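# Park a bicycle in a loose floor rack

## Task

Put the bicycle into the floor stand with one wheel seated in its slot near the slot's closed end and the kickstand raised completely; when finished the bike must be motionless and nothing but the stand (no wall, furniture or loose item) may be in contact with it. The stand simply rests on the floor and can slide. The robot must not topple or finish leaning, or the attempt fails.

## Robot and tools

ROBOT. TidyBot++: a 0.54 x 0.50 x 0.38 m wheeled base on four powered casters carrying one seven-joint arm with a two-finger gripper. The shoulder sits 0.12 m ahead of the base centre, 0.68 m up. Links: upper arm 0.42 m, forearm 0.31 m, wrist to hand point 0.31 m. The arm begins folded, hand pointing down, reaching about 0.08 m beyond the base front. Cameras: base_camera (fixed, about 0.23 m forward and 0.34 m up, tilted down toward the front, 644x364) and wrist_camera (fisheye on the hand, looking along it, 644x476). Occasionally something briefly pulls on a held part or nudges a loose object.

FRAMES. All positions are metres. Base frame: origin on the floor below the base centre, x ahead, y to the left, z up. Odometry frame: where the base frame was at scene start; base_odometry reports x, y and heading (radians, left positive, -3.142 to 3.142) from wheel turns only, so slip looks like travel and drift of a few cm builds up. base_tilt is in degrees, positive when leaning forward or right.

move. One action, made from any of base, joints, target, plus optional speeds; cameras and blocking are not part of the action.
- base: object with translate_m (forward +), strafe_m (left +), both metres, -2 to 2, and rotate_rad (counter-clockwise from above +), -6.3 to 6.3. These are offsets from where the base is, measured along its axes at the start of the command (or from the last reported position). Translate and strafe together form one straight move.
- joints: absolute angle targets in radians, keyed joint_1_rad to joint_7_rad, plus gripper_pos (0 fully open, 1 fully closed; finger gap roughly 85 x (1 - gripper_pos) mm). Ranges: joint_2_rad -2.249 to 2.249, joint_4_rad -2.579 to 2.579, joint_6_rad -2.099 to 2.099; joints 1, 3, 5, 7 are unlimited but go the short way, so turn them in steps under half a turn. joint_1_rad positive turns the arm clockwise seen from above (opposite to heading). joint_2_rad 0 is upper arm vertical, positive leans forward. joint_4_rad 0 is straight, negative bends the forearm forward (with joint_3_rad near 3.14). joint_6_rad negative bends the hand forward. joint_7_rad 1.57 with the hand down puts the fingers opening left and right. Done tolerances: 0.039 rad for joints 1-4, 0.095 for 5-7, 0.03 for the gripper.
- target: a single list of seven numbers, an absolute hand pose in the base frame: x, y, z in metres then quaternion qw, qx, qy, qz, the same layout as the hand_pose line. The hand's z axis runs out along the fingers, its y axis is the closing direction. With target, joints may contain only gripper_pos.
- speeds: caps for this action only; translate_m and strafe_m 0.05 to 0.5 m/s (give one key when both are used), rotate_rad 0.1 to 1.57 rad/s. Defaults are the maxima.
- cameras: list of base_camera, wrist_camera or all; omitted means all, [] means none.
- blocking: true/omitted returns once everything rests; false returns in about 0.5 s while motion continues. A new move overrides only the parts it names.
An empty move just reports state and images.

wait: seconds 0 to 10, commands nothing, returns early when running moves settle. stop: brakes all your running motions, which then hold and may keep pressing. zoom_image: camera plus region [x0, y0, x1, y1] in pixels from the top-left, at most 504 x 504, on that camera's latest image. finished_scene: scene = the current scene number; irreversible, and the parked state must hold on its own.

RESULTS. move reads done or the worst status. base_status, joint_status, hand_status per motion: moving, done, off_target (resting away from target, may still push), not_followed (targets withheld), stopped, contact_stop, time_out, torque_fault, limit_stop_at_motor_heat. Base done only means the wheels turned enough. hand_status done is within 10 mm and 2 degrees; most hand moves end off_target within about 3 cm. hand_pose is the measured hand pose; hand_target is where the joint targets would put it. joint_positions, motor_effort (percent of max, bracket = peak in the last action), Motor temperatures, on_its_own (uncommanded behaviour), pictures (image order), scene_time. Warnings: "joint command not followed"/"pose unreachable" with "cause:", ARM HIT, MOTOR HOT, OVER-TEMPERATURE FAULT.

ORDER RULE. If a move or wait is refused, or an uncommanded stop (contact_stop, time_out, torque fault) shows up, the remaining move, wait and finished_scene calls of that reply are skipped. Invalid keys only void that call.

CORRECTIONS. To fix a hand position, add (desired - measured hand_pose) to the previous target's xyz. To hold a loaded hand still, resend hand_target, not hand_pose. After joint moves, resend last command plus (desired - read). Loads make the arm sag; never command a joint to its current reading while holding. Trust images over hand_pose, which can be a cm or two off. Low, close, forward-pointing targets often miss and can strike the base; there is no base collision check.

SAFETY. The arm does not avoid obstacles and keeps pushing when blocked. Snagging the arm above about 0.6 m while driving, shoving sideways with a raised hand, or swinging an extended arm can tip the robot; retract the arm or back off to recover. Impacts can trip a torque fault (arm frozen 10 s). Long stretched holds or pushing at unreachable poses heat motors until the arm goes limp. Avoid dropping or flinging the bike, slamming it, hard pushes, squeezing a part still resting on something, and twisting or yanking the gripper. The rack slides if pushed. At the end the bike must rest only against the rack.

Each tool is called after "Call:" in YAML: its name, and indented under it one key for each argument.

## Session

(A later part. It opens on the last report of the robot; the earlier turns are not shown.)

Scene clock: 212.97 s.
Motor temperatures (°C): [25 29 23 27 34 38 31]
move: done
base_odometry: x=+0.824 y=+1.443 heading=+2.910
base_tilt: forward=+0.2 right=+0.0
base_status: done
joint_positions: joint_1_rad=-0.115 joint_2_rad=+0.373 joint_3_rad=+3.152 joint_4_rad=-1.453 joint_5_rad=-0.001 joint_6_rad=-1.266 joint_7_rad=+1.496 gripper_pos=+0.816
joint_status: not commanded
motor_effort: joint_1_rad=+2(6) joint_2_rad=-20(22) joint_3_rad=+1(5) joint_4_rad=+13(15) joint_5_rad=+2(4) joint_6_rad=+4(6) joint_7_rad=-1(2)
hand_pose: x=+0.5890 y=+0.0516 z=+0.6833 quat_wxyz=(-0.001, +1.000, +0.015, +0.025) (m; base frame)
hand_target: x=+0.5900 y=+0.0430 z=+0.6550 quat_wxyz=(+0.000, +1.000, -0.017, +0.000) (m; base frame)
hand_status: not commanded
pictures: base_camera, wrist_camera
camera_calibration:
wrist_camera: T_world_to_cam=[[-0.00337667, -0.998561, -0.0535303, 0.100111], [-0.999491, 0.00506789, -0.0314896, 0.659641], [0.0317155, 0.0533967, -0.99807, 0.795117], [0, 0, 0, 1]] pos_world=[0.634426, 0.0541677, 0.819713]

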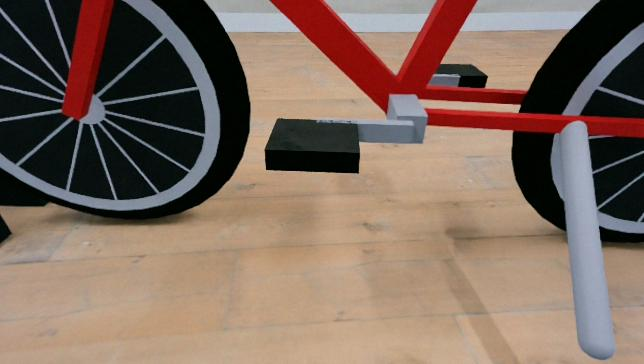

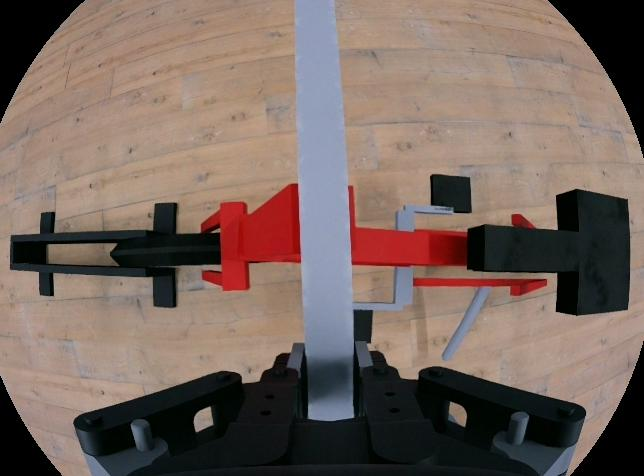

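Call:
move:
  base: {"strafe_m": 0.17, "translate_m": -0.003}
  speeds: {"strafe_m": 0.1}

Call:
zoom_image:
  camera: "wrist_camera"
  region: [0, 150, 300, 350]

Scene clock: 215.57 s.
Motor temperatures (°C): [25 29 23 27 34 38 31]
move: done
base_odometry: x=+0.787 y=+1.277 heading=+2.910
base_tilt: forward=+0.2 right=+0.0
base_status: done
joint_positions: joint_1_rad=-0.116 joint_2_rad=+0.373 joint_3_rad=+3.154 joint_4_rad=-1.452 joint_5_rad=-0.003 joint_6_rad=-1.266 joint_7_rad=+1.496 gripper_pos=+0.816
joint_status: not commanded
motor_effort: joint_1_rad=+2(7) joint_2_rad=-20(22) joint_3_rad=+1(6) joint_4_rad=+13(14) joint_5_rad=+0(5) joint_6_rad=+4(6) joint_7_rad=-1(2)
hand_pose: x=+0.5897 y=+0.0517 z=+0.6838 quat_wxyz=(-0.001, +1.000, +0.015, +0.025) (m; base frame)
hand_target: x=+0.5900 y=+0.0430 z=+0.6550 quat_wxyz=(+0.000, +1.000, -0.017, +0.000) (m; base frame)
hand_status: not commanded
pictures: base_camera, wrist_camera
camera_calibration:
wrist_camera: T_world_to_cam=[[-0.00488108, -0.998491, -0.0547055, 0.101933], [-0.999438, 0.00668532, -0.0328466, 0.66114], [0.0331628, 0.0545144, -0.997962, 0.794535], [0, 0, 0, 1]] pos_world=[0.634917, 0.0540456, 0.820208]

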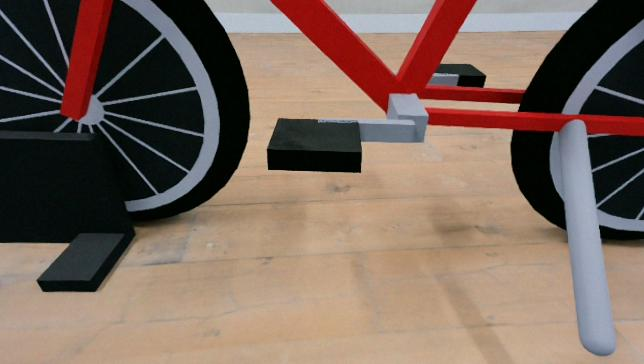

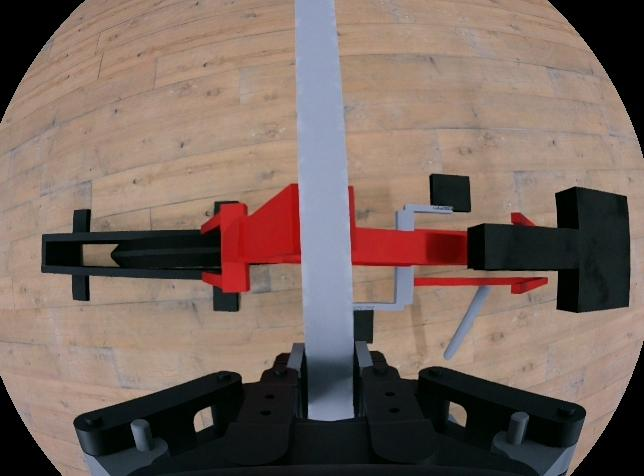

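Scaled by 1.680.

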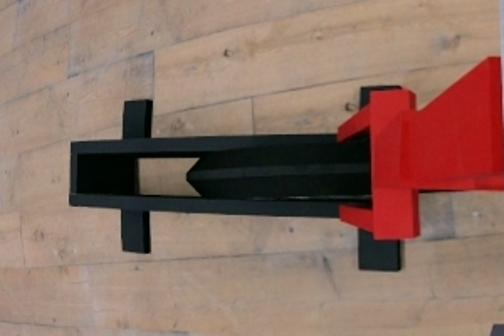

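Call:
move:
  base: {"strafe_m": 0.10}
  speeds: {"strafe_m": 0.08}

Call:
zoom_image:
  camera: "wrist_camera"
  region: [0, 150, 300, 350]

Scene clock: 217.47 s.
Motor temperatures (°C): [25 29 23 27 34 38 31]
move: done
base_odometry: x=+0.765 y=+1.179 heading=+2.910
base_tilt: forward=+0.2 right=+0.0
base_status: done
joint_positions: joint_1_rad=-0.116 joint_2_rad=+0.373 joint_3_rad=+3.155 joint_4_rad=-1.450 joint_5_rad=-0.003 joint_6_rad=-1.266 joint_7_rad=+1.496 gripper_pos=+0.816
joint_status: not commanded
motor_effort: joint_1_rad=+1(6) joint_2_rad=-20(23) joint_3_rad=+0(5) joint_4_rad=+13(14) joint_5_rad=+0(4) joint_6_rad=+5(6) joint_7_rad=-1(2)
hand_pose: x=+0.5903 y=+0.0512 z=+0.6842 quat_wxyz=(-0.001, +1.000, +0.014, +0.026) (m; base frame)
hand_target: x=+0.5900 y=+0.0430 z=+0.6550 quat_wxyz=(+0.000, +1.000, -0.017, +0.000) (m; base frame)
hand_status: not commanded
pictures: base_camera, wrist_camera
camera_calibration:
wrist_camera: T_world_to_cam=[[-0.00597591, -0.998479, -0.0548061, 0.102231], [-0.999385, 0.00785675, -0.0341671, 0.662586], [0.0345457, 0.0545682, -0.997912, 0.794089], [0, 0, 0, 1]] pos_world=[0.635357, 0.0535379, 0.820672]

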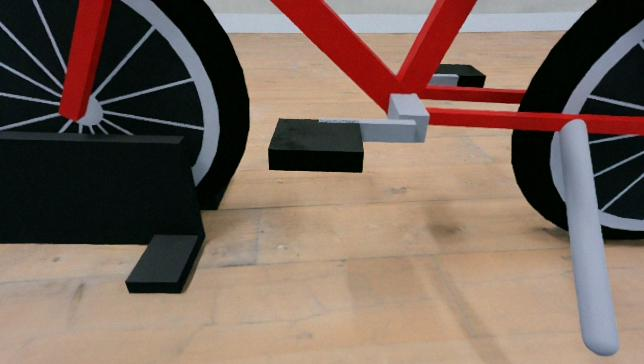

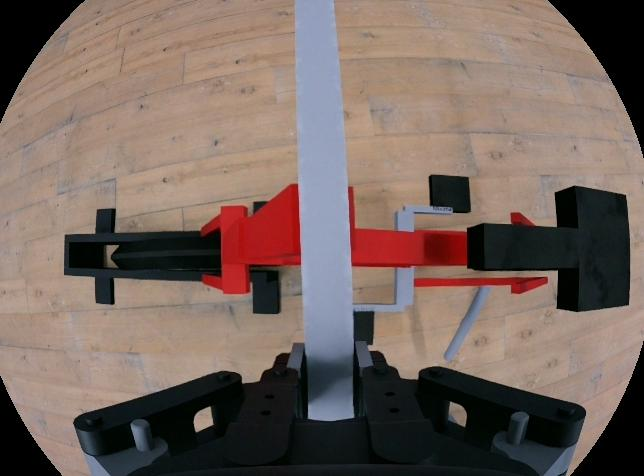

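Scaled by 1.680.

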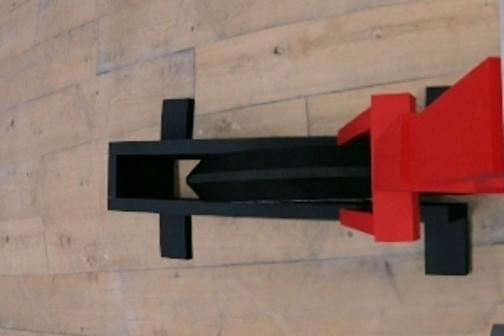

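Call:
move:
  base: {"strafe_m": 0.14}
  speeds: {"strafe_m": 0.08}

Call:
zoom_image:
  camera: "wrist_camera"
  region: [0, 150, 300, 350]

Scene clock: 220.17 s.
Motor temperatures (°C): [25 29 23 27 34 38 31]
move: done
base_odometry: x=+0.733 y=+1.042 heading=+2.911
base_tilt: forward=+0.2 right=-0.1
base_status: done
joint_positions: joint_1_rad=-0.115 joint_2_rad=+0.373 joint_3_rad=+3.155 joint_4_rad=-1.449 joint_5_rad=-0.003 joint_6_rad=-1.266 joint_7_rad=+1.496 gripper_pos=+0.816
joint_status: not commanded
motor_effort: joint_1_rad=+1(6) joint_2_rad=-20(22) joint_3_rad=+0(5) joint_4_rad=+13(14) joint_5_rad=+0(5) joint_6_rad=+4(6) joint_7_rad=-1(2)
hand_pose: x=+0.5910 y=+0.0508 z=+0.6847 quat_wxyz=(-0.002, +1.000, +0.013, +0.027) (m; base frame)
hand_target: x=+0.5900 y=+0.0430 z=+0.6550 quat_wxyz=(+0.000, +1.000, -0.017, +0.000) (m; base frame)
hand_status: not commanded
pictures: base_camera, wrist_camera
camera_calibration:
wrist_camera: T_world_to_cam=[[-0.00722403, -0.998464, -0.0549394, 0.102599], [-0.999313, 0.00920546, -0.0358986, 0.664354], [0.0363492, 0.0546423, -0.997844, 0.793557], [0, 0, 0, 1]] pos_world=[0.635794, 0.0529641, 0.821332]

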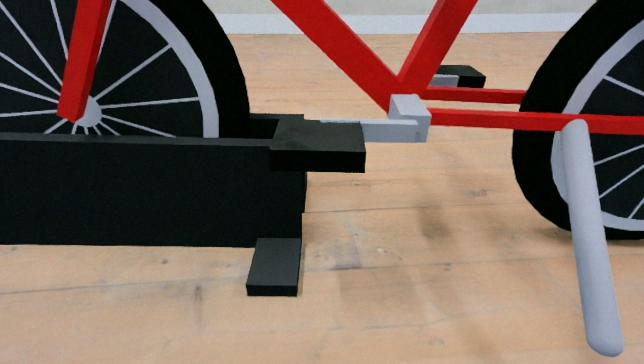

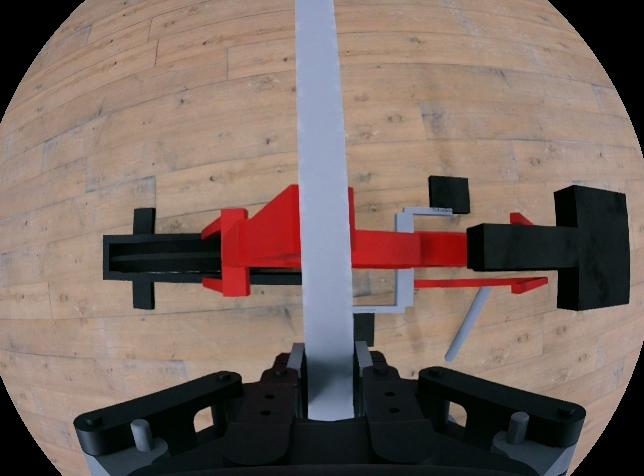

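Scaled by 1.680.

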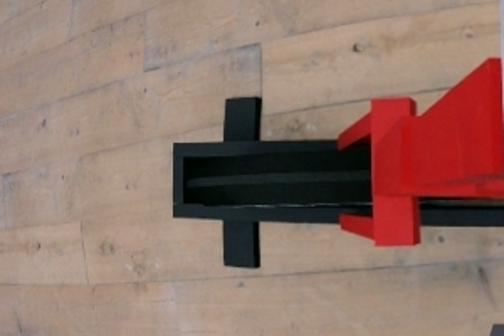

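Call:
move:
  base: {"strafe_m": 0.025}
  speeds: {"strafe_m": 0.05}

Call:
zoom_image:
  camera: "wrist_camera"
  region: [0, 150, 300, 350]

Scene clock: 221.23 s.
Motor temperatures (°C): [25 29 23 27 34 38 31]
move: done
base_odometry: x=+0.727 y=+1.018 heading=+2.911
base_tilt: forward=+0.2 right=+0.0
base_status: done
joint_positions: joint_1_rad=-0.113 joint_2_rad=+0.373 joint_3_rad=+3.155 joint_4_rad=-1.448 joint_5_rad=-0.004 joint_6_rad=-1.266 joint_7_rad=+1.496 gripper_pos=+0.816
joint_status: not commanded
motor_effort: joint_1_rad=+2(7) joint_2_rad=-21(23) joint_3_rad=+2(5) joint_4_rad=+13(15) joint_5_rad=+1(5) joint_6_rad=+4(5) joint_7_rad=-1(2)
hand_pose: x=+0.5914 y=+0.0498 z=+0.6849 quat_wxyz=(-0.002, +1.000, +0.012, +0.027) (m; base frame)
hand_target: x=+0.5900 y=+0.0430 z=+0.6550 quat_wxyz=(+0.000, +1.000, -0.017, +0.000) (m; base frame)
hand_status: not commanded
pictures: base_camera, wrist_camera
camera_calibration:
wrist_camera: T_world_to_cam=[[-0.00949113, -0.998425, -0.0552996, 0.10327], [-0.999267, 0.0115212, -0.0365087, 0.665088], [0.0370883, 0.0549126, -0.997802, 0.793283], [0, 0, 0, 1]] pos_world=[0.636159, 0.0518837, 0.821532]

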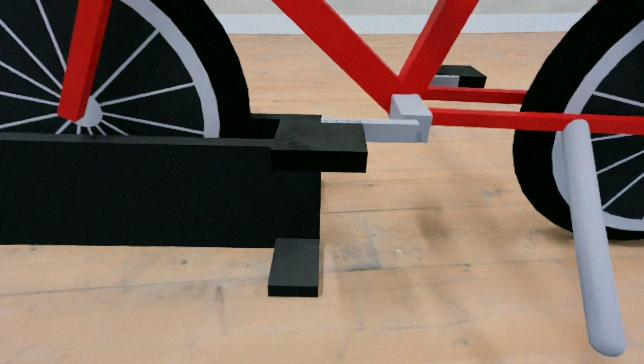

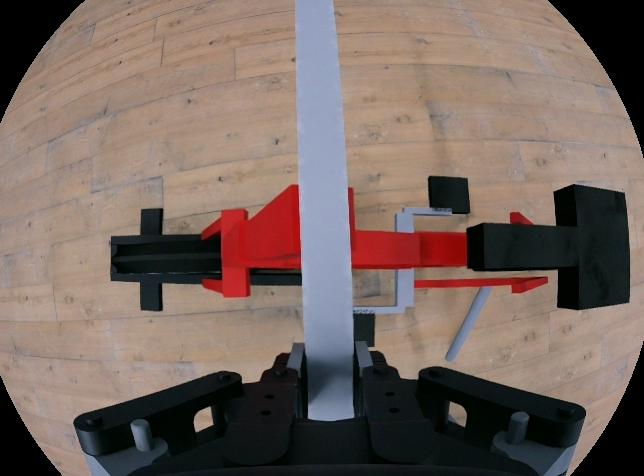

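Scaled by 1.680.

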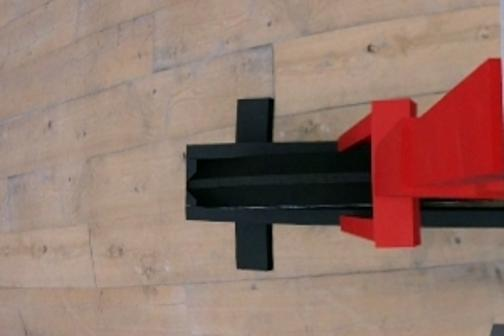

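Call:
move:
  base: {"strafe_m": 0.018}
  speeds: {"strafe_m": 0.05}

Call:
zoom_image:
  camera: "wrist_camera"
  region: [0, 150, 300, 350]

Scene clock: 222.30 s.
Motor temperatures (°C): [25 29 23 27 34 38 31]
move: done
base_odometry: x=+0.723 y=+1.000 heading=+2.911
base_tilt: forward=+0.2 right=+0.0
base_status: done
joint_positions: joint_1_rad=-0.113 joint_2_rad=+0.373 joint_3_rad=+3.155 joint_4_rad=-1.447 joint_5_rad=-0.004 joint_6_rad=-1.266 joint_7_rad=+1.496 gripper_pos=+0.816
joint_status: not commanded
motor_effort: joint_1_rad=+2(5) joint_2_rad=-22(24) joint_3_rad=+1(4) joint_4_rad=+13(15) joint_5_rad=+0(3) joint_6_rad=+4(5) joint_7_rad=-1(2)
hand_pose: x=+0.5917 y=+0.0503 z=+0.6850 quat_wxyz=(-0.002, +1.000, +0.012, +0.027) (m; base frame)
hand_target: x=+0.5900 y=+0.0430 z=+0.6550 quat_wxyz=(+0.000, +1.000, -0.017, +0.000) (m; base frame)
hand_status: not commanded
pictures: base_camera, wrist_camera
camera_calibration:
wrist_camera: T_world_to_cam=[[-0.00921895, -0.998389, -0.0559933, 0.104039], [-0.999253, 0.0113, -0.0369645, 0.665658], [0.0375377, 0.0556107, -0.997747, 0.793044], [0, 0, 0, 1]] pos_world=[0.636351, 0.0522479, 0.821688]

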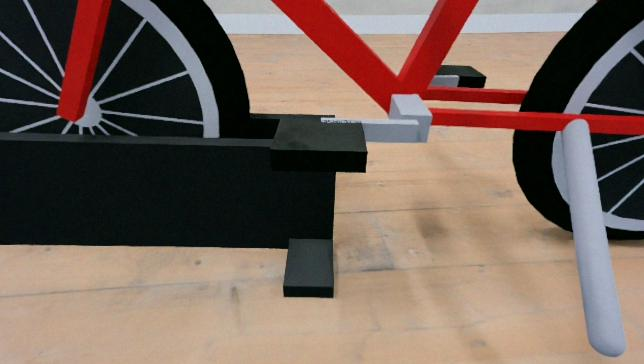

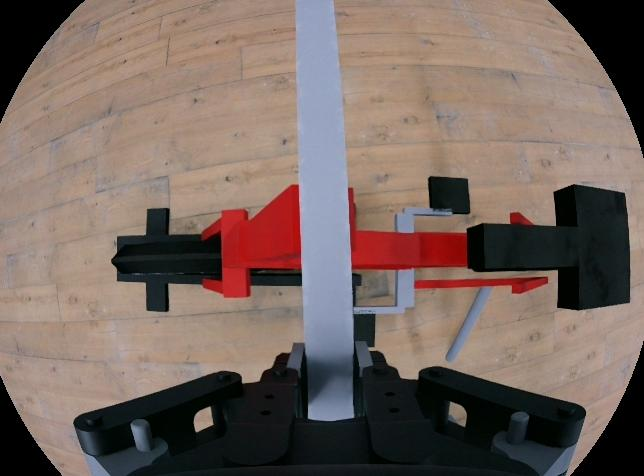

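Scaled by 1.680.

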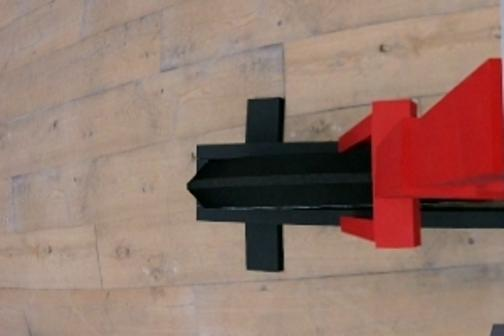

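Call:
move:
  base: {"strafe_m": 0.01}
  speeds: {"strafe_m": 0.05}

Call:
zoom_image:
  camera: "wrist_camera"
  region: [0, 150, 300, 350]

Scene clock: 224.23 s.
Motor temperatures (°C): [25 29 23 27 34 38 31]
move: done
base_odometry: x=+0.721 y=+0.990 heading=+2.912
base_tilt: forward=+0.2 right=+0.0
base_status: done
joint_positions: joint_1_rad=-0.114 joint_2_rad=+0.374 joint_3_rad=+3.155 joint_4_rad=-1.446 joint_5_rad=-0.005 joint_6_rad=-1.266 joint_7_rad=+1.496 gripper_pos=+0.816
joint_status: not commanded
motor_effort: joint_1_rad=+2(6) joint_2_rad=-21(23) joint_3_rad=+1(4) joint_4_rad=+13(14) joint_5_rad=+0(4) joint_6_rad=+4(5) joint_7_rad=-1(2)
hand_pose: x=+0.5919 y=+0.0506 z=+0.6850 quat_wxyz=(-0.002, +1.000, +0.013, +0.028) (m; base frame)
hand_target: x=+0.5900 y=+0.0430 z=+0.6550 quat_wxyz=(+0.000, +1.000, -0.017, +0.000) (m; base frame)
hand_status: not commanded
pictures: base_camera, wrist_camera
camera_calibration:
wrist_camera: T_world_to_cam=[[-0.00889079, -0.99837, -0.056378, 0.104438], [-0.999251, 0.0109936, -0.0370988, 0.666013], [0.0376581, 0.056006, -0.99772, 0.792877], [0, 0, 0, 1]] pos_world=[0.636585, 0.0525401, 0.821666]

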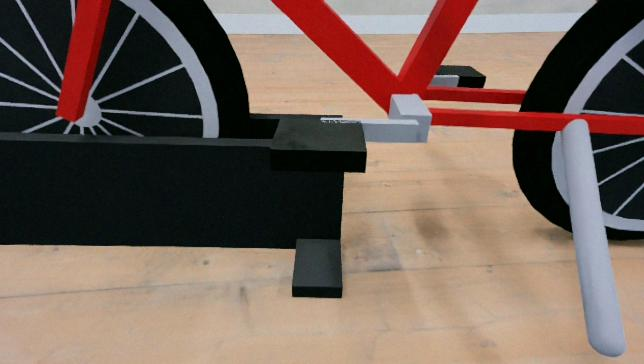

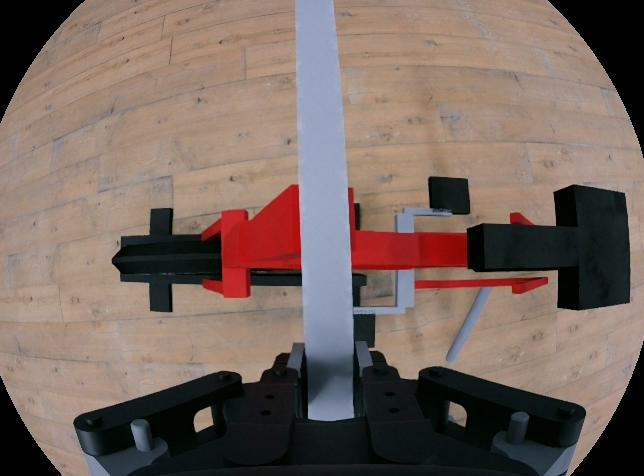

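Scaled by 1.680.

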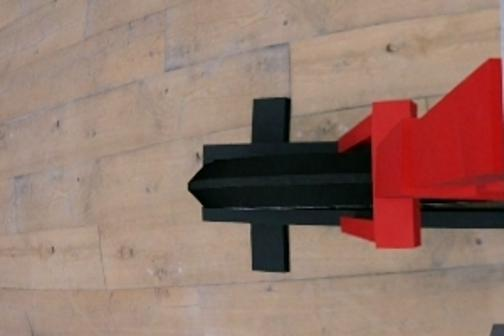

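Call:
move:
  joints: {"gripper_pos": 0.4}

Scene clock: 225.20 s.
Motor temperatures (°C): [25 29 23 27 34 38 31]
move: done
base_odometry: x=+0.721 y=+0.990 heading=+2.912
base_tilt: forward=+0.2 right=+0.0
base_status: not commanded
joint_positions: joint_1_rad=-0.113 joint_2_rad=+0.419 joint_3_rad=+3.155 joint_4_rad=-1.456 joint_5_rad=-0.005 joint_6_rad=-1.266 joint_7_rad=+1.487 gripper_pos=+0.400
joint_status: all done
motor_effort: joint_1_rad=+1(2) joint_2_rad=-31(33) joint_3_rad=+0(1) joint_4_rad=+17(17) joint_5_rad=+1(2) joint_6_rad=+0(4) joint_7_rad=+1(1)
hand_pose: x=+0.5878 y=+0.0501 z=+0.6609 quat_wxyz=(+0.000, +1.000, +0.008, +0.001) (m; base frame)
hand_target: x=+0.5900 y=+0.0430 z=+0.6550 quat_wxyz=(+0.000, +1.000, -0.017, +0.000) (m; base frame)
hand_status: not commanded
pictures: base_camera, wrist_camera
camera_calibration:
wrist_camera: T_world_to_cam=[[-0.0217592, -0.998521, -0.049832, 0.105773], [-0.999643, 0.0209576, 0.0165525, 0.625315], [-0.0154837, 0.0501744, -0.99862, 0.801152], [0, 0, 0, 1]] pos_world=[0.639798, 0.0523137, 0.794967]

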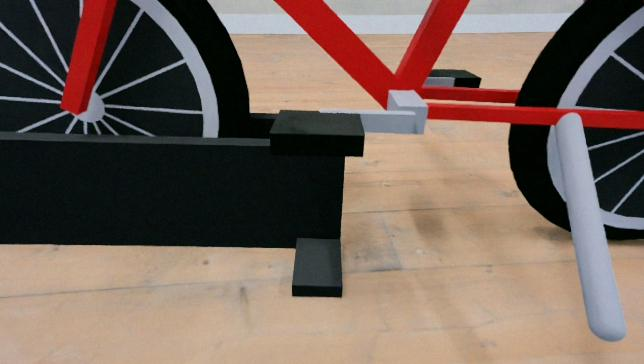

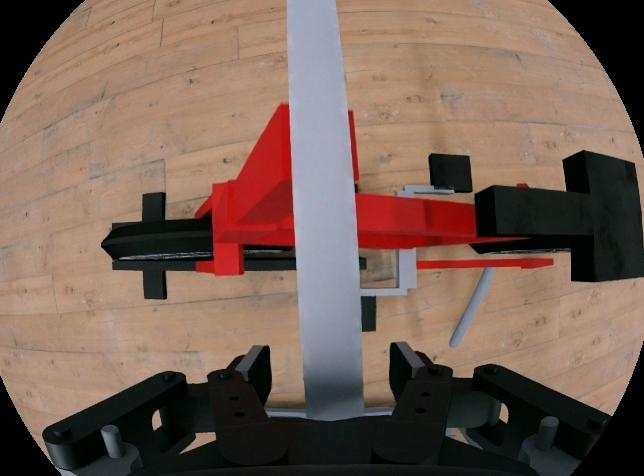

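Call:
move:
  target: [0.56, 0.034, 0.80, 0, 1, 0.0, 0]

Call:
wait:
  seconds: 1

Scene clock: 227.03 s.
Motor temperatures (°C): [25 29 23 27 34 38 31]
move: off_target
base_odometry: x=+0.721 y=+0.990 heading=+2.912
base_tilt: forward=+0.2 right=+0.0
base_status: not commanded
joint_positions: joint_1_rad=-0.103 joint_2_rad=+0.313 joint_3_rad=+3.155 joint_4_rad=-1.175 joint_5_rad=-0.005 joint_6_rad=-1.596 joint_7_rad=+1.487 gripper_pos=+0.400
joint_status: not commanded
motor_effort: joint_1_rad=+1(1) joint_2_rad=-28(33) joint_3_rad=+0(1) joint_4_rad=+17(18) joint_5_rad=+1(2) joint_6_rad=+1(1) joint_7_rad=+1(1)
hand_pose: x=+0.5778 y=+0.0445 z=+0.7977 quat_wxyz=(-0.003, +1.000, +0.003, +0.029) (m; base frame)
hand_target: x=+0.5600 y=+0.0340 z=+0.8000 quat_wxyz=(+0.000, +1.000, +0.000, +0.000) (m; base frame)
hand_status: off_target (0.021 m and 3.4 deg from the pose sent, 0.143 m and 0.9 deg at the start)
pictures: base_camera, wrist_camera
camera_calibration:
wrist_camera: T_world_to_cam=[[-0.028186, -0.997907, -0.0582077, 0.117141], [-0.998731, 0.0305454, -0.0400501, 0.657318], [0.0417442, 0.0570049, -0.997501, 0.903547], [0, 0, 0, 1]] pos_world=[0.622067, 0.0453111, 0.934433]

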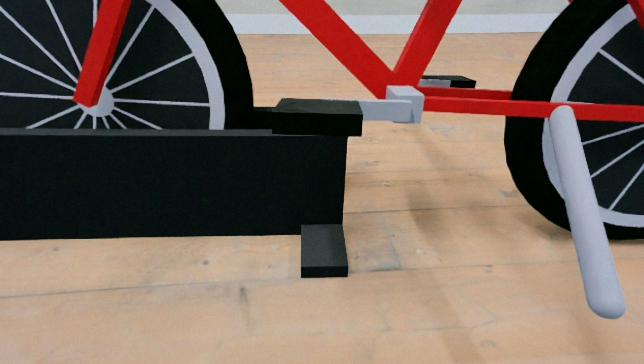

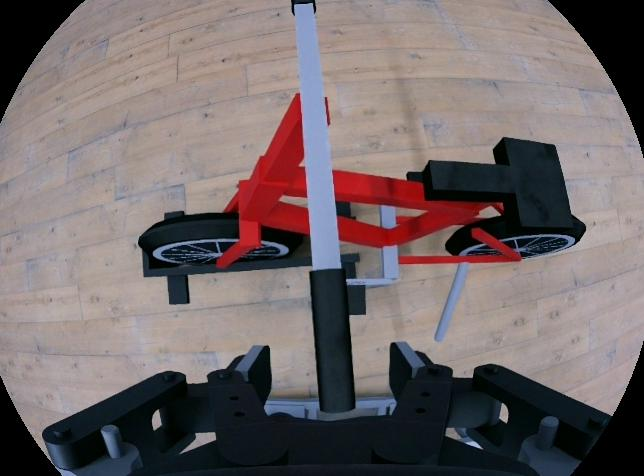

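Scene clock: 228.03 s.
Motor temperatures (°C): [25 29 23 27 34 38 31]
base_odometry: x=+0.721 y=+0.990 heading=+2.912
base_tilt: forward=+0.3 right=+0.0
base_status: not commanded
joint_positions: joint_1_rad=-0.103 joint_2_rad=+0.313 joint_3_rad=+3.155 joint_4_rad=-1.175 joint_5_rad=-0.005 joint_6_rad=-1.597 joint_7_rad=+1.487 gripper_pos=+0.400
joint_status: not commanded
motor_effort: joint_1_rad=+1(1) joint_2_rad=-28(33) joint_3_rad=+0(1) joint_4_rad=+17(18) joint_5_rad=+0(2) joint_6_rad=+1(1) joint_7_rad=+1(1)
hand_pose: x=+0.5774 y=+0.0444 z=+0.7976 quat_wxyz=(-0.003, +1.000, +0.003, +0.028) (m; base frame)
hand_target: x=+0.5600 y=+0.0340 z=+0.8000 quat_wxyz=(+0.000, +1.000, +0.000, +0.000) (m; base frame)
hand_status: off_target (0.020 m and 3.3 deg from the pose sent, 0.143 m and 0.9 deg at the start)
wait: 1.00 s; at rest by 0.27 s
pictures: base_camera, wrist_camera
camera_calibration:
wrist_camera: T_world_to_cam=[[-0.0282523, -0.997913, -0.0580716, 0.117028], [-0.998776, 0.0305406, -0.0389026, 0.656072], [0.0405949, 0.0569015, -0.997554, 0.904254], [0, 0, 0, 1]] pos_world=[0.621867, 0.0452931, 0.934361]

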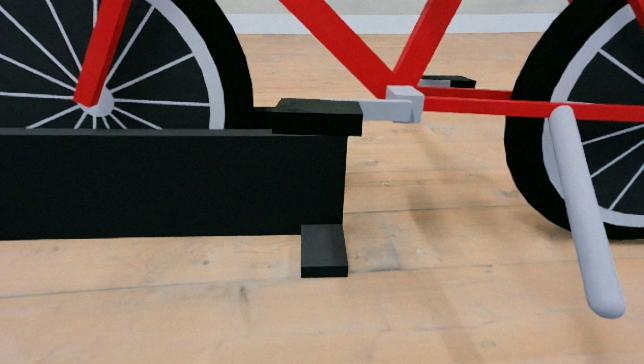

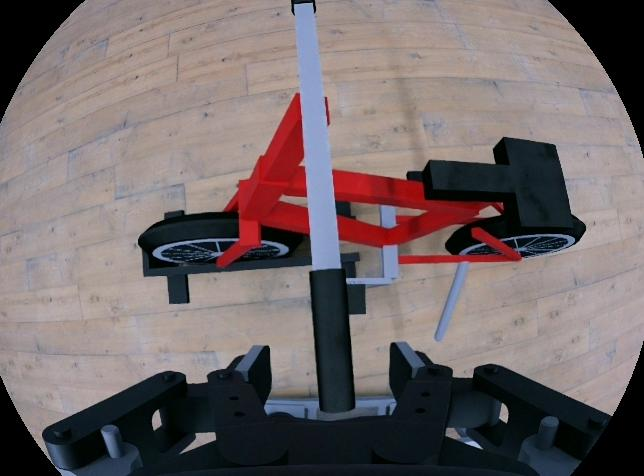

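Call:
zoom_image:
  camera: "base_camera"
  region: [0, 60, 400, 300]

Call:
zoom_image:
  camera: "wrist_camera"
  region: [120, 150, 420, 330]

Scaled by 1.260.

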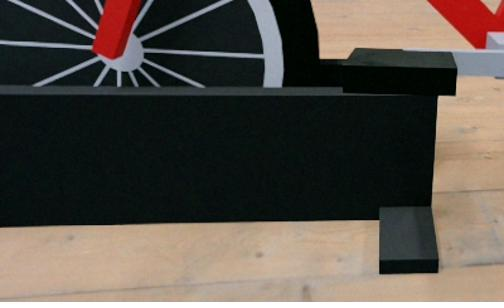

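Scaled by 1.680.

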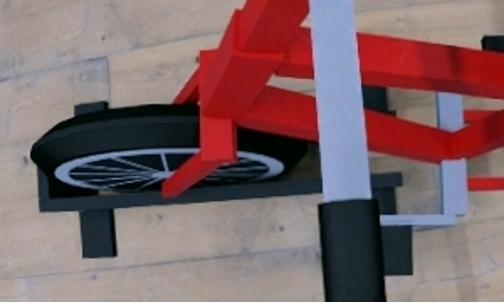

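Call:
move:
  base: {"translate_m": -0.35}
  speeds: {"translate_m": 0.3}
  cameras: []

Call:
move:
  base: {"translate_m": 0.39, "strafe_m": -1.182, "rotate_rad": 1.553}
  joints: {"joint_1_rad": 0.0, "joint_2_rad": -0.36, "joint_3_rad": 3.14, "joint_4_rad": -2.495, "joint_5_rad": 0.0, "joint_6_rad": -0.5, "joint_7_rad": 1.57, "gripper_pos": 1.0}

Scene clock: 231.67 s.
Motor temperatures (°C): [25 29 23 27 34 38 31]
move: done
base_odometry: x=+1.062 y=+0.910 heading=+2.911
base_tilt: forward=+0.3 right=+0.0
base_status: done
joint_positions: joint_1_rad=-0.100 joint_2_rad=+0.311 joint_3_rad=+3.155 joint_4_rad=-1.174 joint_5_rad=-0.005 joint_6_rad=-1.603 joint_7_rad=+1.487 gripper_pos=+0.400
joint_status: not commanded
motor_effort: joint_1_rad=+1(1) joint_2_rad=-27(33) joint_3_rad=+0(1) joint_4_rad=+17(18) joint_5_rad=+1(2) joint_6_rad=+1(1) joint_7_rad=+1(1)
hand_pose: x=+0.5757 y=+0.0433 z=+0.7985 quat_wxyz=(-0.003, +1.000, +0.002, +0.027) (m; base frame)
hand_target: x=+0.5600 y=+0.0340 z=+0.8000 quat_wxyz=(+0.000, +1.000, +0.000, +0.000) (m; base frame)
hand_status: not commanded
pictures: none
No camera images: "cameras" was empty.

Scene clock: 235.83 s.
Motor temperatures (°C): [25 29 23 27 34 38 31]
move: done
base_odometry: x=+0.952 y=+2.150 heading=-1.818
base_tilt: forward=+0.2 right=+0.0
base_status: done
joint_positions: joint_1_rad=-0.018 joint_2_rad=-0.348 joint_3_rad=+3.155 joint_4_rad=-2.482 joint_5_rad=-0.005 joint_6_rad=-0.567 joint_7_rad=+1.531 gripper_pos=+0.999
joint_status: all done
motor_effort: joint_1_rad=+1(2) joint_2_rad=-3(29) joint_3_rad=+0(2) joint_4_rad=+17(18) joint_5_rad=+1(2) joint_6_rad=+4(4) joint_7_rad=+1(2)
hand_pose: x=+0.3739 y=+0.0036 z=+0.6278 quat_wxyz=(-0.009, +0.976, -0.019, +0.218) (m; base frame)
hand_target: x=+0.3874 y=+0.0017 z=+0.6353 quat_wxyz=(+0.000, +0.968, +0.000, +0.251) (m; base frame)
hand_status: not commanded
pictures: base_camera, wrist_camera
camera_calibration:
wrist_camera: T_world_to_cam=[[-0.0458444, -0.995121, -0.0873661, 0.0856187], [-0.909779, 0.0777113, -0.407753, 0.645553], [0.412553, 0.0607906, -0.908903, 0.550712], [0, 0, 0, 1]] pos_world=[0.364038, 0.00155603, 0.77125]

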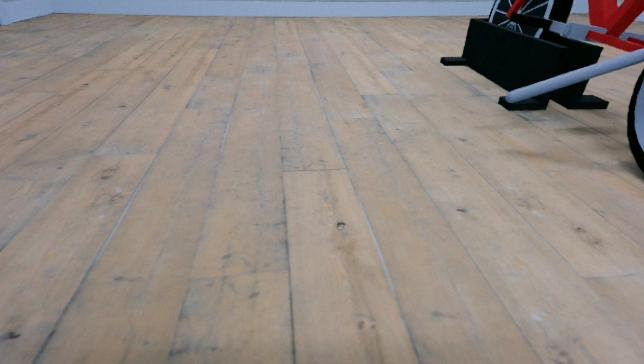

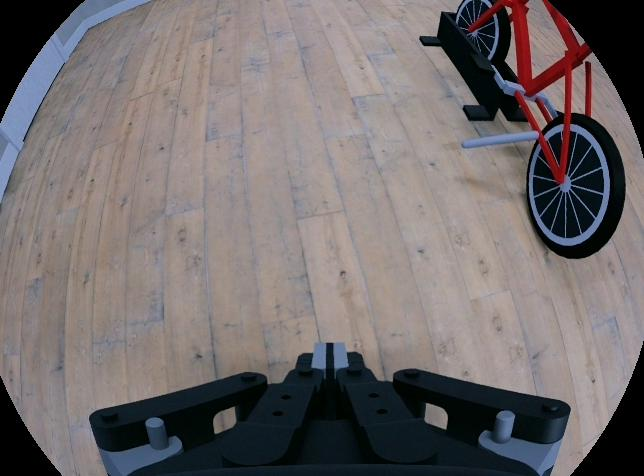

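Call:
move:
  base: {"translate_m": 0.085, "strafe_m": -0.55, "rotate_rad": 0.11}

Scene clock: 238.70 s.
Motor temperatures (°C): [25 29 23 27 34 38 31]
move: done
base_odometry: x=+0.397 y=+2.202 heading=-1.707
base_tilt: forward=+0.3 right=+0.0
base_status: done
joint_positions: joint_1_rad=-0.016 joint_2_rad=-0.348 joint_3_rad=+3.155 joint_4_rad=-2.482 joint_5_rad=-0.005 joint_6_rad=-0.567 joint_7_rad=+1.531 gripper_pos=+0.999
joint_status: not commanded
motor_effort: joint_1_rad=+1(2) joint_2_rad=-3(4) joint_3_rad=+1(2) joint_4_rad=+17(17) joint_5_rad=+1(2) joint_6_rad=+3(4) joint_7_rad=+1(1)
hand_pose: x=+0.3740 y=+0.0032 z=+0.6279 quat_wxyz=(-0.009, +0.976, -0.020, +0.218) (m; base frame)
hand_target: x=+0.3874 y=+0.0017 z=+0.6353 quat_wxyz=(+0.000, +0.968, +0.000, +0.251) (m; base frame)
hand_status: not commanded
pictures: base_camera, wrist_camera
camera_calibration:
wrist_camera: T_world_to_cam=[[-0.0472851, -0.995061, -0.0872852, 0.0856852], [-0.909476, 0.0790229, -0.408178, 0.645878], [0.413059, 0.060083, -0.90872, 0.550442], [0, 0, 0, 1]] pos_world=[0.364097, 0.00115058, 0.77131]

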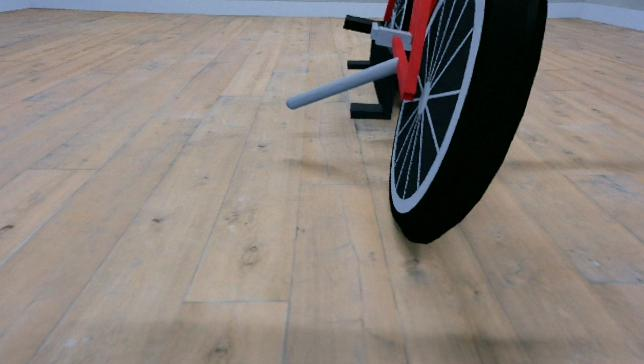

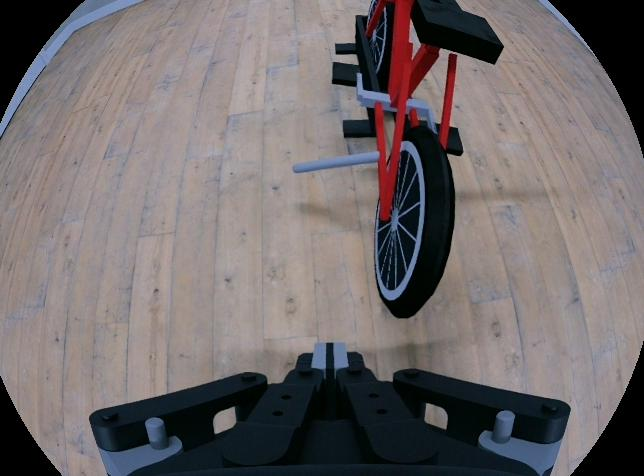

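Call:
move:
  base: {"translate_m": 0.11, "strafe_m": -0.04}
  speeds: {"translate_m": 0.1}

Call:
move:
  base: {"translate_m": 0.02}
  speeds: {"translate_m": 0.05}

Scene clock: 245.63 s.
Motor temperatures (°C): [25 29 23 27 34 38 31]
move: done
base_odometry: x=+0.342 y=+2.098 heading=-1.707
base_tilt: forward=+0.2 right=+0.0
base_status: done
joint_positions: joint_1_rad=-0.016 joint_2_rad=-0.350 joint_3_rad=+3.155 joint_4_rad=-2.483 joint_5_rad=-0.005 joint_6_rad=-0.564 joint_7_rad=+1.531 gripper_pos=+0.999
joint_status: not commanded
motor_effort: joint_1_rad=+1(1) joint_2_rad=-3(5) joint_3_rad=+0(1) joint_4_rad=+17(18) joint_5_rad=+1(2) joint_6_rad=+4(5) joint_7_rad=+1(1)
hand_pose: x=+0.3746 y=+0.0032 z=+0.6285 quat_wxyz=(-0.009, +0.975, -0.020, +0.220) (m; base frame)
hand_target: x=+0.3874 y=+0.0017 z=+0.6353 quat_wxyz=(+0.000, +0.968, +0.000, +0.251) (m; base frame)
hand_status: not commanded
pictures: base_camera, wrist_camera
camera_calibration:
wrist_camera: T_world_to_cam=[[-0.0469133, -0.99506, -0.0874896, 0.0857408], [-0.907745, 0.0790225, -0.412013, 0.648369], [0.416892, 0.0600893, -0.906968, 0.548187], [0, 0, 0, 1]] pos_world=[0.364041, 0.00114128, 0.771826]

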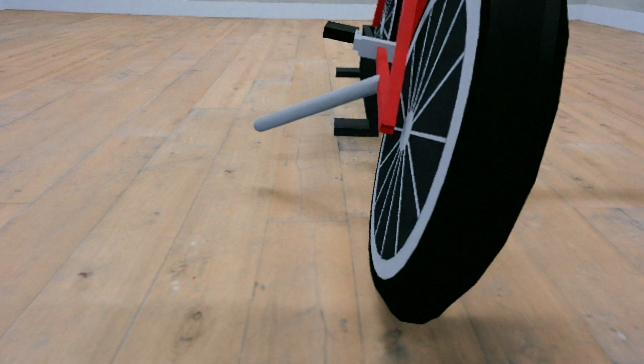

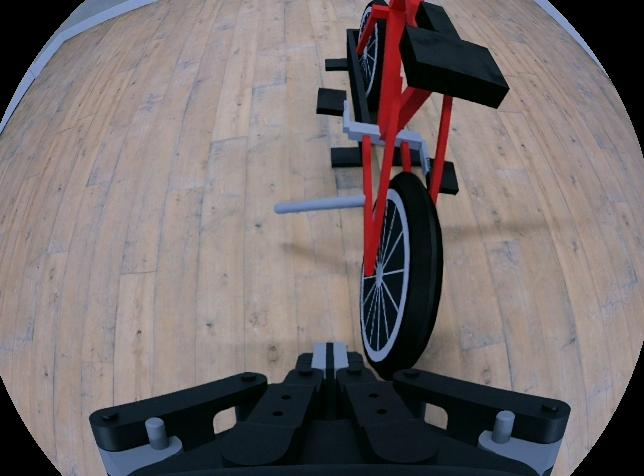

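Scene clock: 246.50 s.
Motor temperatures (°C): [25 29 23 27 34 38 31]
move: done
base_odometry: x=+0.339 y=+2.078 heading=-1.707
base_tilt: forward=+0.3 right=+0.0
base_status: done
joint_positions: joint_1_rad=-0.016 joint_2_rad=-0.351 joint_3_rad=+3.155 joint_4_rad=-2.484 joint_5_rad=-0.005 joint_6_rad=-0.564 joint_7_rad=+1.531 gripper_pos=+0.999
joint_status: not commanded
motor_effort: joint_1_rad=+1(1) joint_2_rad=-3(5) joint_3_rad=+0(1) joint_4_rad=+17(18) joint_5_rad=+1(2) joint_6_rad=+4(4) joint_7_rad=+1(1)
hand_pose: x=+0.3746 y=+0.0032 z=+0.6285 quat_wxyz=(-0.009, +0.975, -0.020, +0.221) (m; base frame)
hand_target: x=+0.3874 y=+0.0017 z=+0.6353 quat_wxyz=(+0.000, +0.968, +0.000, +0.251) (m; base frame)
hand_status: not commanded
pictures: base_camera, wrist_camera
camera_calibration:
wrist_camera: T_world_to_cam=[[-0.0468551, -0.995059, -0.0875305, 0.0857521], [-0.90746, 0.0790281, -0.412639, 0.648694], [0.417518, 0.0600962, -0.906679, 0.547839], [0, 0, 0, 1]] pos_world=[0.363948, 0.0011403, 0.771897]

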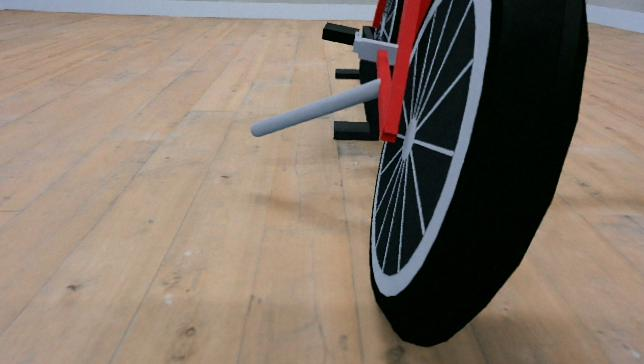

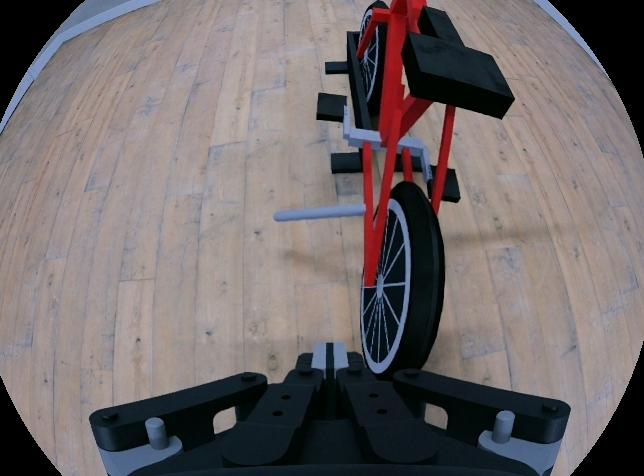

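Call:
move:
  base: {"translate_m": 0.02}
  speeds: {"translate_m": 0.05}

Scene clock: 247.53 s.
Motor temperatures (°C): [25 29 23 27 34 38 31]
move: done
base_odometry: x=+0.337 y=+2.058 heading=-1.707
base_tilt: forward=+0.2 right=+0.0
base_status: done
joint_positions: joint_1_rad=-0.016 joint_2_rad=-0.351 joint_3_rad=+3.155 joint_4_rad=-2.484 joint_5_rad=-0.005 joint_6_rad=-0.563 joint_7_rad=+1.531 gripper_pos=+0.999
joint_status: not commanded
motor_effort: joint_1_rad=+1(1) joint_2_rad=-3(5) joint_3_rad=+0(1) joint_4_rad=+17(18) joint_5_rad=+1(2) joint_6_rad=+4(4) joint_7_rad=+1(1)
hand_pose: x=+0.3746 y=+0.0032 z=+0.6286 quat_wxyz=(-0.009, +0.975, -0.020, +0.221) (m; base frame)
hand_target: x=+0.3874 y=+0.0017 z=+0.6353 quat_wxyz=(+0.000, +0.968, +0.000, +0.251) (m; base frame)
hand_status: not commanded
pictures: base_camera, wrist_camera
camera_calibration:
wrist_camera: T_world_to_cam=[[-0.0467997, -0.995059, -0.0875688, 0.0857637], [-0.907187, 0.0790334, -0.413239, 0.649026], [0.418118, 0.0601018, -0.906402, 0.547501], [0, 0, 0, 1]] pos_world=[0.363881, 0.00113939, 0.771969]

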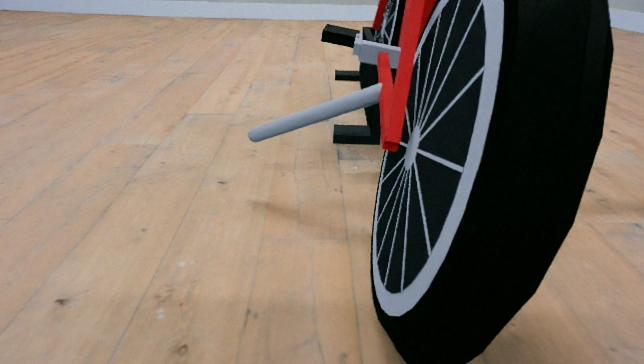

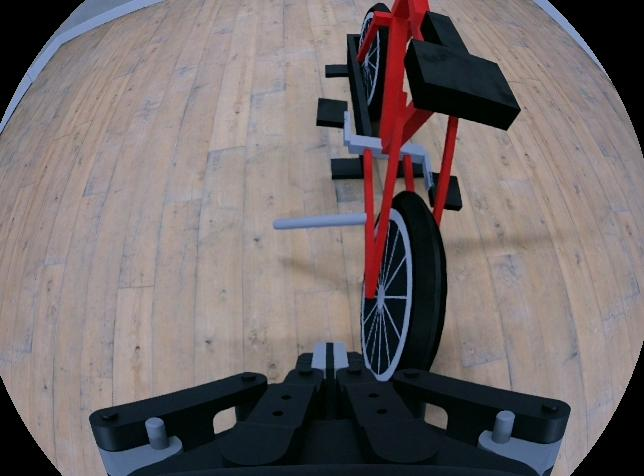

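Call:
move:
  base: {"translate_m": 0.045}
  speeds: {"translate_m": 0.06}

Scene clock: 248.87 s.
Motor temperatures (°C): [25 29 23 27 34 38 31]
move: done
base_odometry: x=+0.330 y=+2.013 heading=-1.707
base_tilt: forward=+0.2 right=+0.0
base_status: done
joint_positions: joint_1_rad=-0.016 joint_2_rad=-0.352 joint_3_rad=+3.155 joint_4_rad=-2.485 joint_5_rad=-0.005 joint_6_rad=-0.563 joint_7_rad=+1.531 gripper_pos=+0.999
joint_status: not commanded
motor_effort: joint_1_rad=+1(1) joint_2_rad=-3(5) joint_3_rad=+0(1) joint_4_rad=+17(18) joint_5_rad=+0(2) joint_6_rad=+4(4) joint_7_rad=+1(1)
hand_pose: x=+0.3746 y=+0.0032 z=+0.6287 quat_wxyz=(-0.009, +0.975, -0.020, +0.221) (m; base frame)
hand_target: x=+0.3874 y=+0.0017 z=+0.6353 quat_wxyz=(+0.000, +0.968, +0.000, +0.251) (m; base frame)
hand_status: not commanded
pictures: base_camera, wrist_camera
camera_calibration:
wrist_camera: T_world_to_cam=[[-0.0467337, -0.995058, -0.0876155, 0.0857734], [-0.906863, 0.0790399, -0.413948, 0.64936], [0.418827, 0.0601099, -0.906074, 0.547096], [0, 0, 0, 1]] pos_world=[0.36375, 0.00113826, 0.772026]

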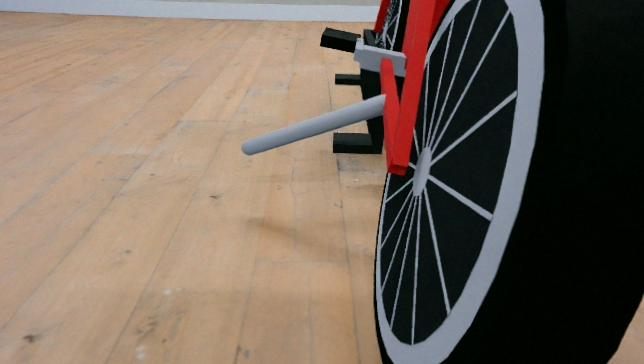

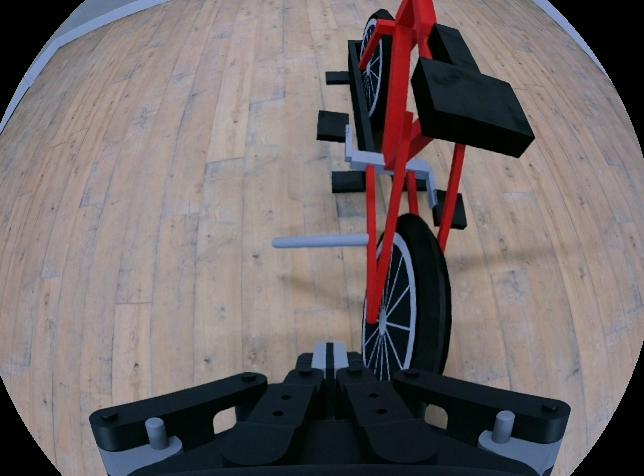

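Call:
move:
  base: {"translate_m": 0.02}
  speeds: {"translate_m": 0.05}

Scene clock: 249.87 s.
Motor temperatures (°C): [25 29 23 27 34 38 31]
move: done
base_odometry: x=+0.327 y=+1.993 heading=-1.707
base_tilt: forward=+0.2 right=+0.0
base_status: done
joint_positions: joint_1_rad=-0.016 joint_2_rad=-0.353 joint_3_rad=+3.155 joint_4_rad=-2.485 joint_5_rad=-0.005 joint_6_rad=-0.562 joint_7_rad=+1.531 gripper_pos=+0.999
joint_status: not commanded
motor_effort: joint_1_rad=+1(1) joint_2_rad=-3(4) joint_3_rad=+0(1) joint_4_rad=+17(18) joint_5_rad=+0(2) joint_6_rad=+4(4) joint_7_rad=+1(1)
hand_pose: x=+0.3746 y=+0.0032 z=+0.6287 quat_wxyz=(-0.009, +0.975, -0.020, +0.222) (m; base frame)
hand_target: x=+0.3874 y=+0.0017 z=+0.6353 quat_wxyz=(+0.000, +0.968, +0.000, +0.251) (m; base frame)
hand_status: not commanded
pictures: base_camera, wrist_camera
camera_calibration:
wrist_camera: T_world_to_cam=[[-0.0466955, -0.995057, -0.0876425, 0.0857811], [-0.906676, 0.0790435, -0.414355, 0.649567], [0.419234, 0.0601148, -0.905886, 0.546876], [0, 0, 0, 1]] pos_world=[0.363683, 0.00113761, 0.772077]

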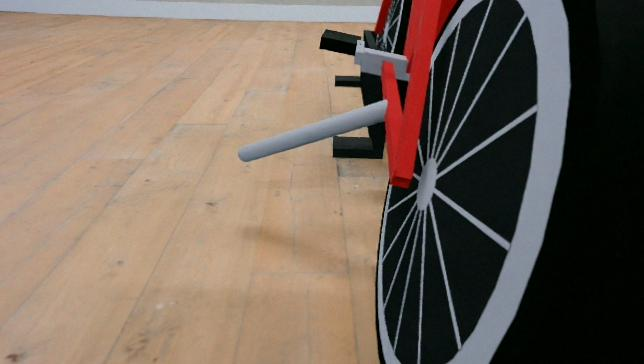

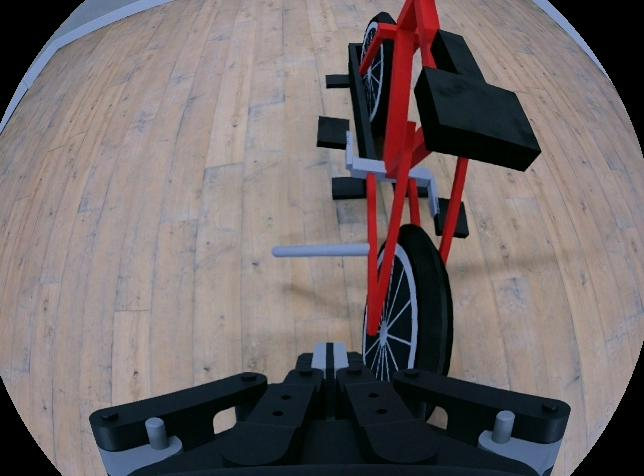

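Call:
move:
  base: {"translate_m": 0.025}
  speeds: {"translate_m": 0.05}

Scene clock: 250.93 s.
Motor temperatures (°C): [25 29 23 27 34 38 31]
move: done
base_odometry: x=+0.324 y=+1.968 heading=-1.707
base_tilt: forward=+0.2 right=+0.0
base_status: done
joint_positions: joint_1_rad=-0.016 joint_2_rad=-0.353 joint_3_rad=+3.155 joint_4_rad=-2.485 joint_5_rad=-0.005 joint_6_rad=-0.562 joint_7_rad=+1.531 gripper_pos=+0.999
joint_status: not commanded
motor_effort: joint_1_rad=+1(1) joint_2_rad=-3(5) joint_3_rad=+0(1) joint_4_rad=+17(18) joint_5_rad=+1(2) joint_6_rad=+4(4) joint_7_rad=+1(1)
hand_pose: x=+0.3746 y=+0.0032 z=+0.6288 quat_wxyz=(-0.009, +0.975, -0.020, +0.222) (m; base frame)
hand_target: x=+0.3874 y=+0.0017 z=+0.6353 quat_wxyz=(+0.000, +0.968, +0.000, +0.251) (m; base frame)
hand_status: not commanded
pictures: base_camera, wrist_camera
camera_calibration:
wrist_camera: T_world_to_cam=[[-0.0465932, -0.995061, -0.0876486, 0.0857554], [-0.906444, 0.0789874, -0.414875, 0.649878], [0.419749, 0.0601182, -0.905647, 0.546584], [0, 0, 0, 1]] pos_world=[0.363645, 0.00114002, 0.772147]

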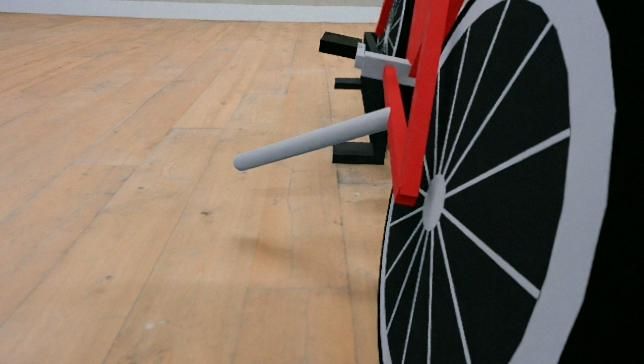

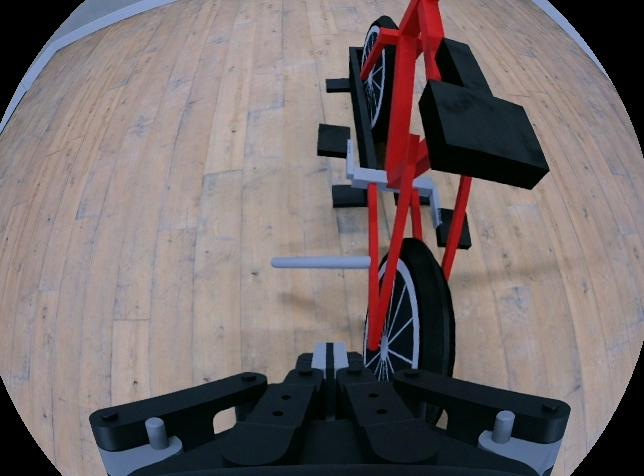

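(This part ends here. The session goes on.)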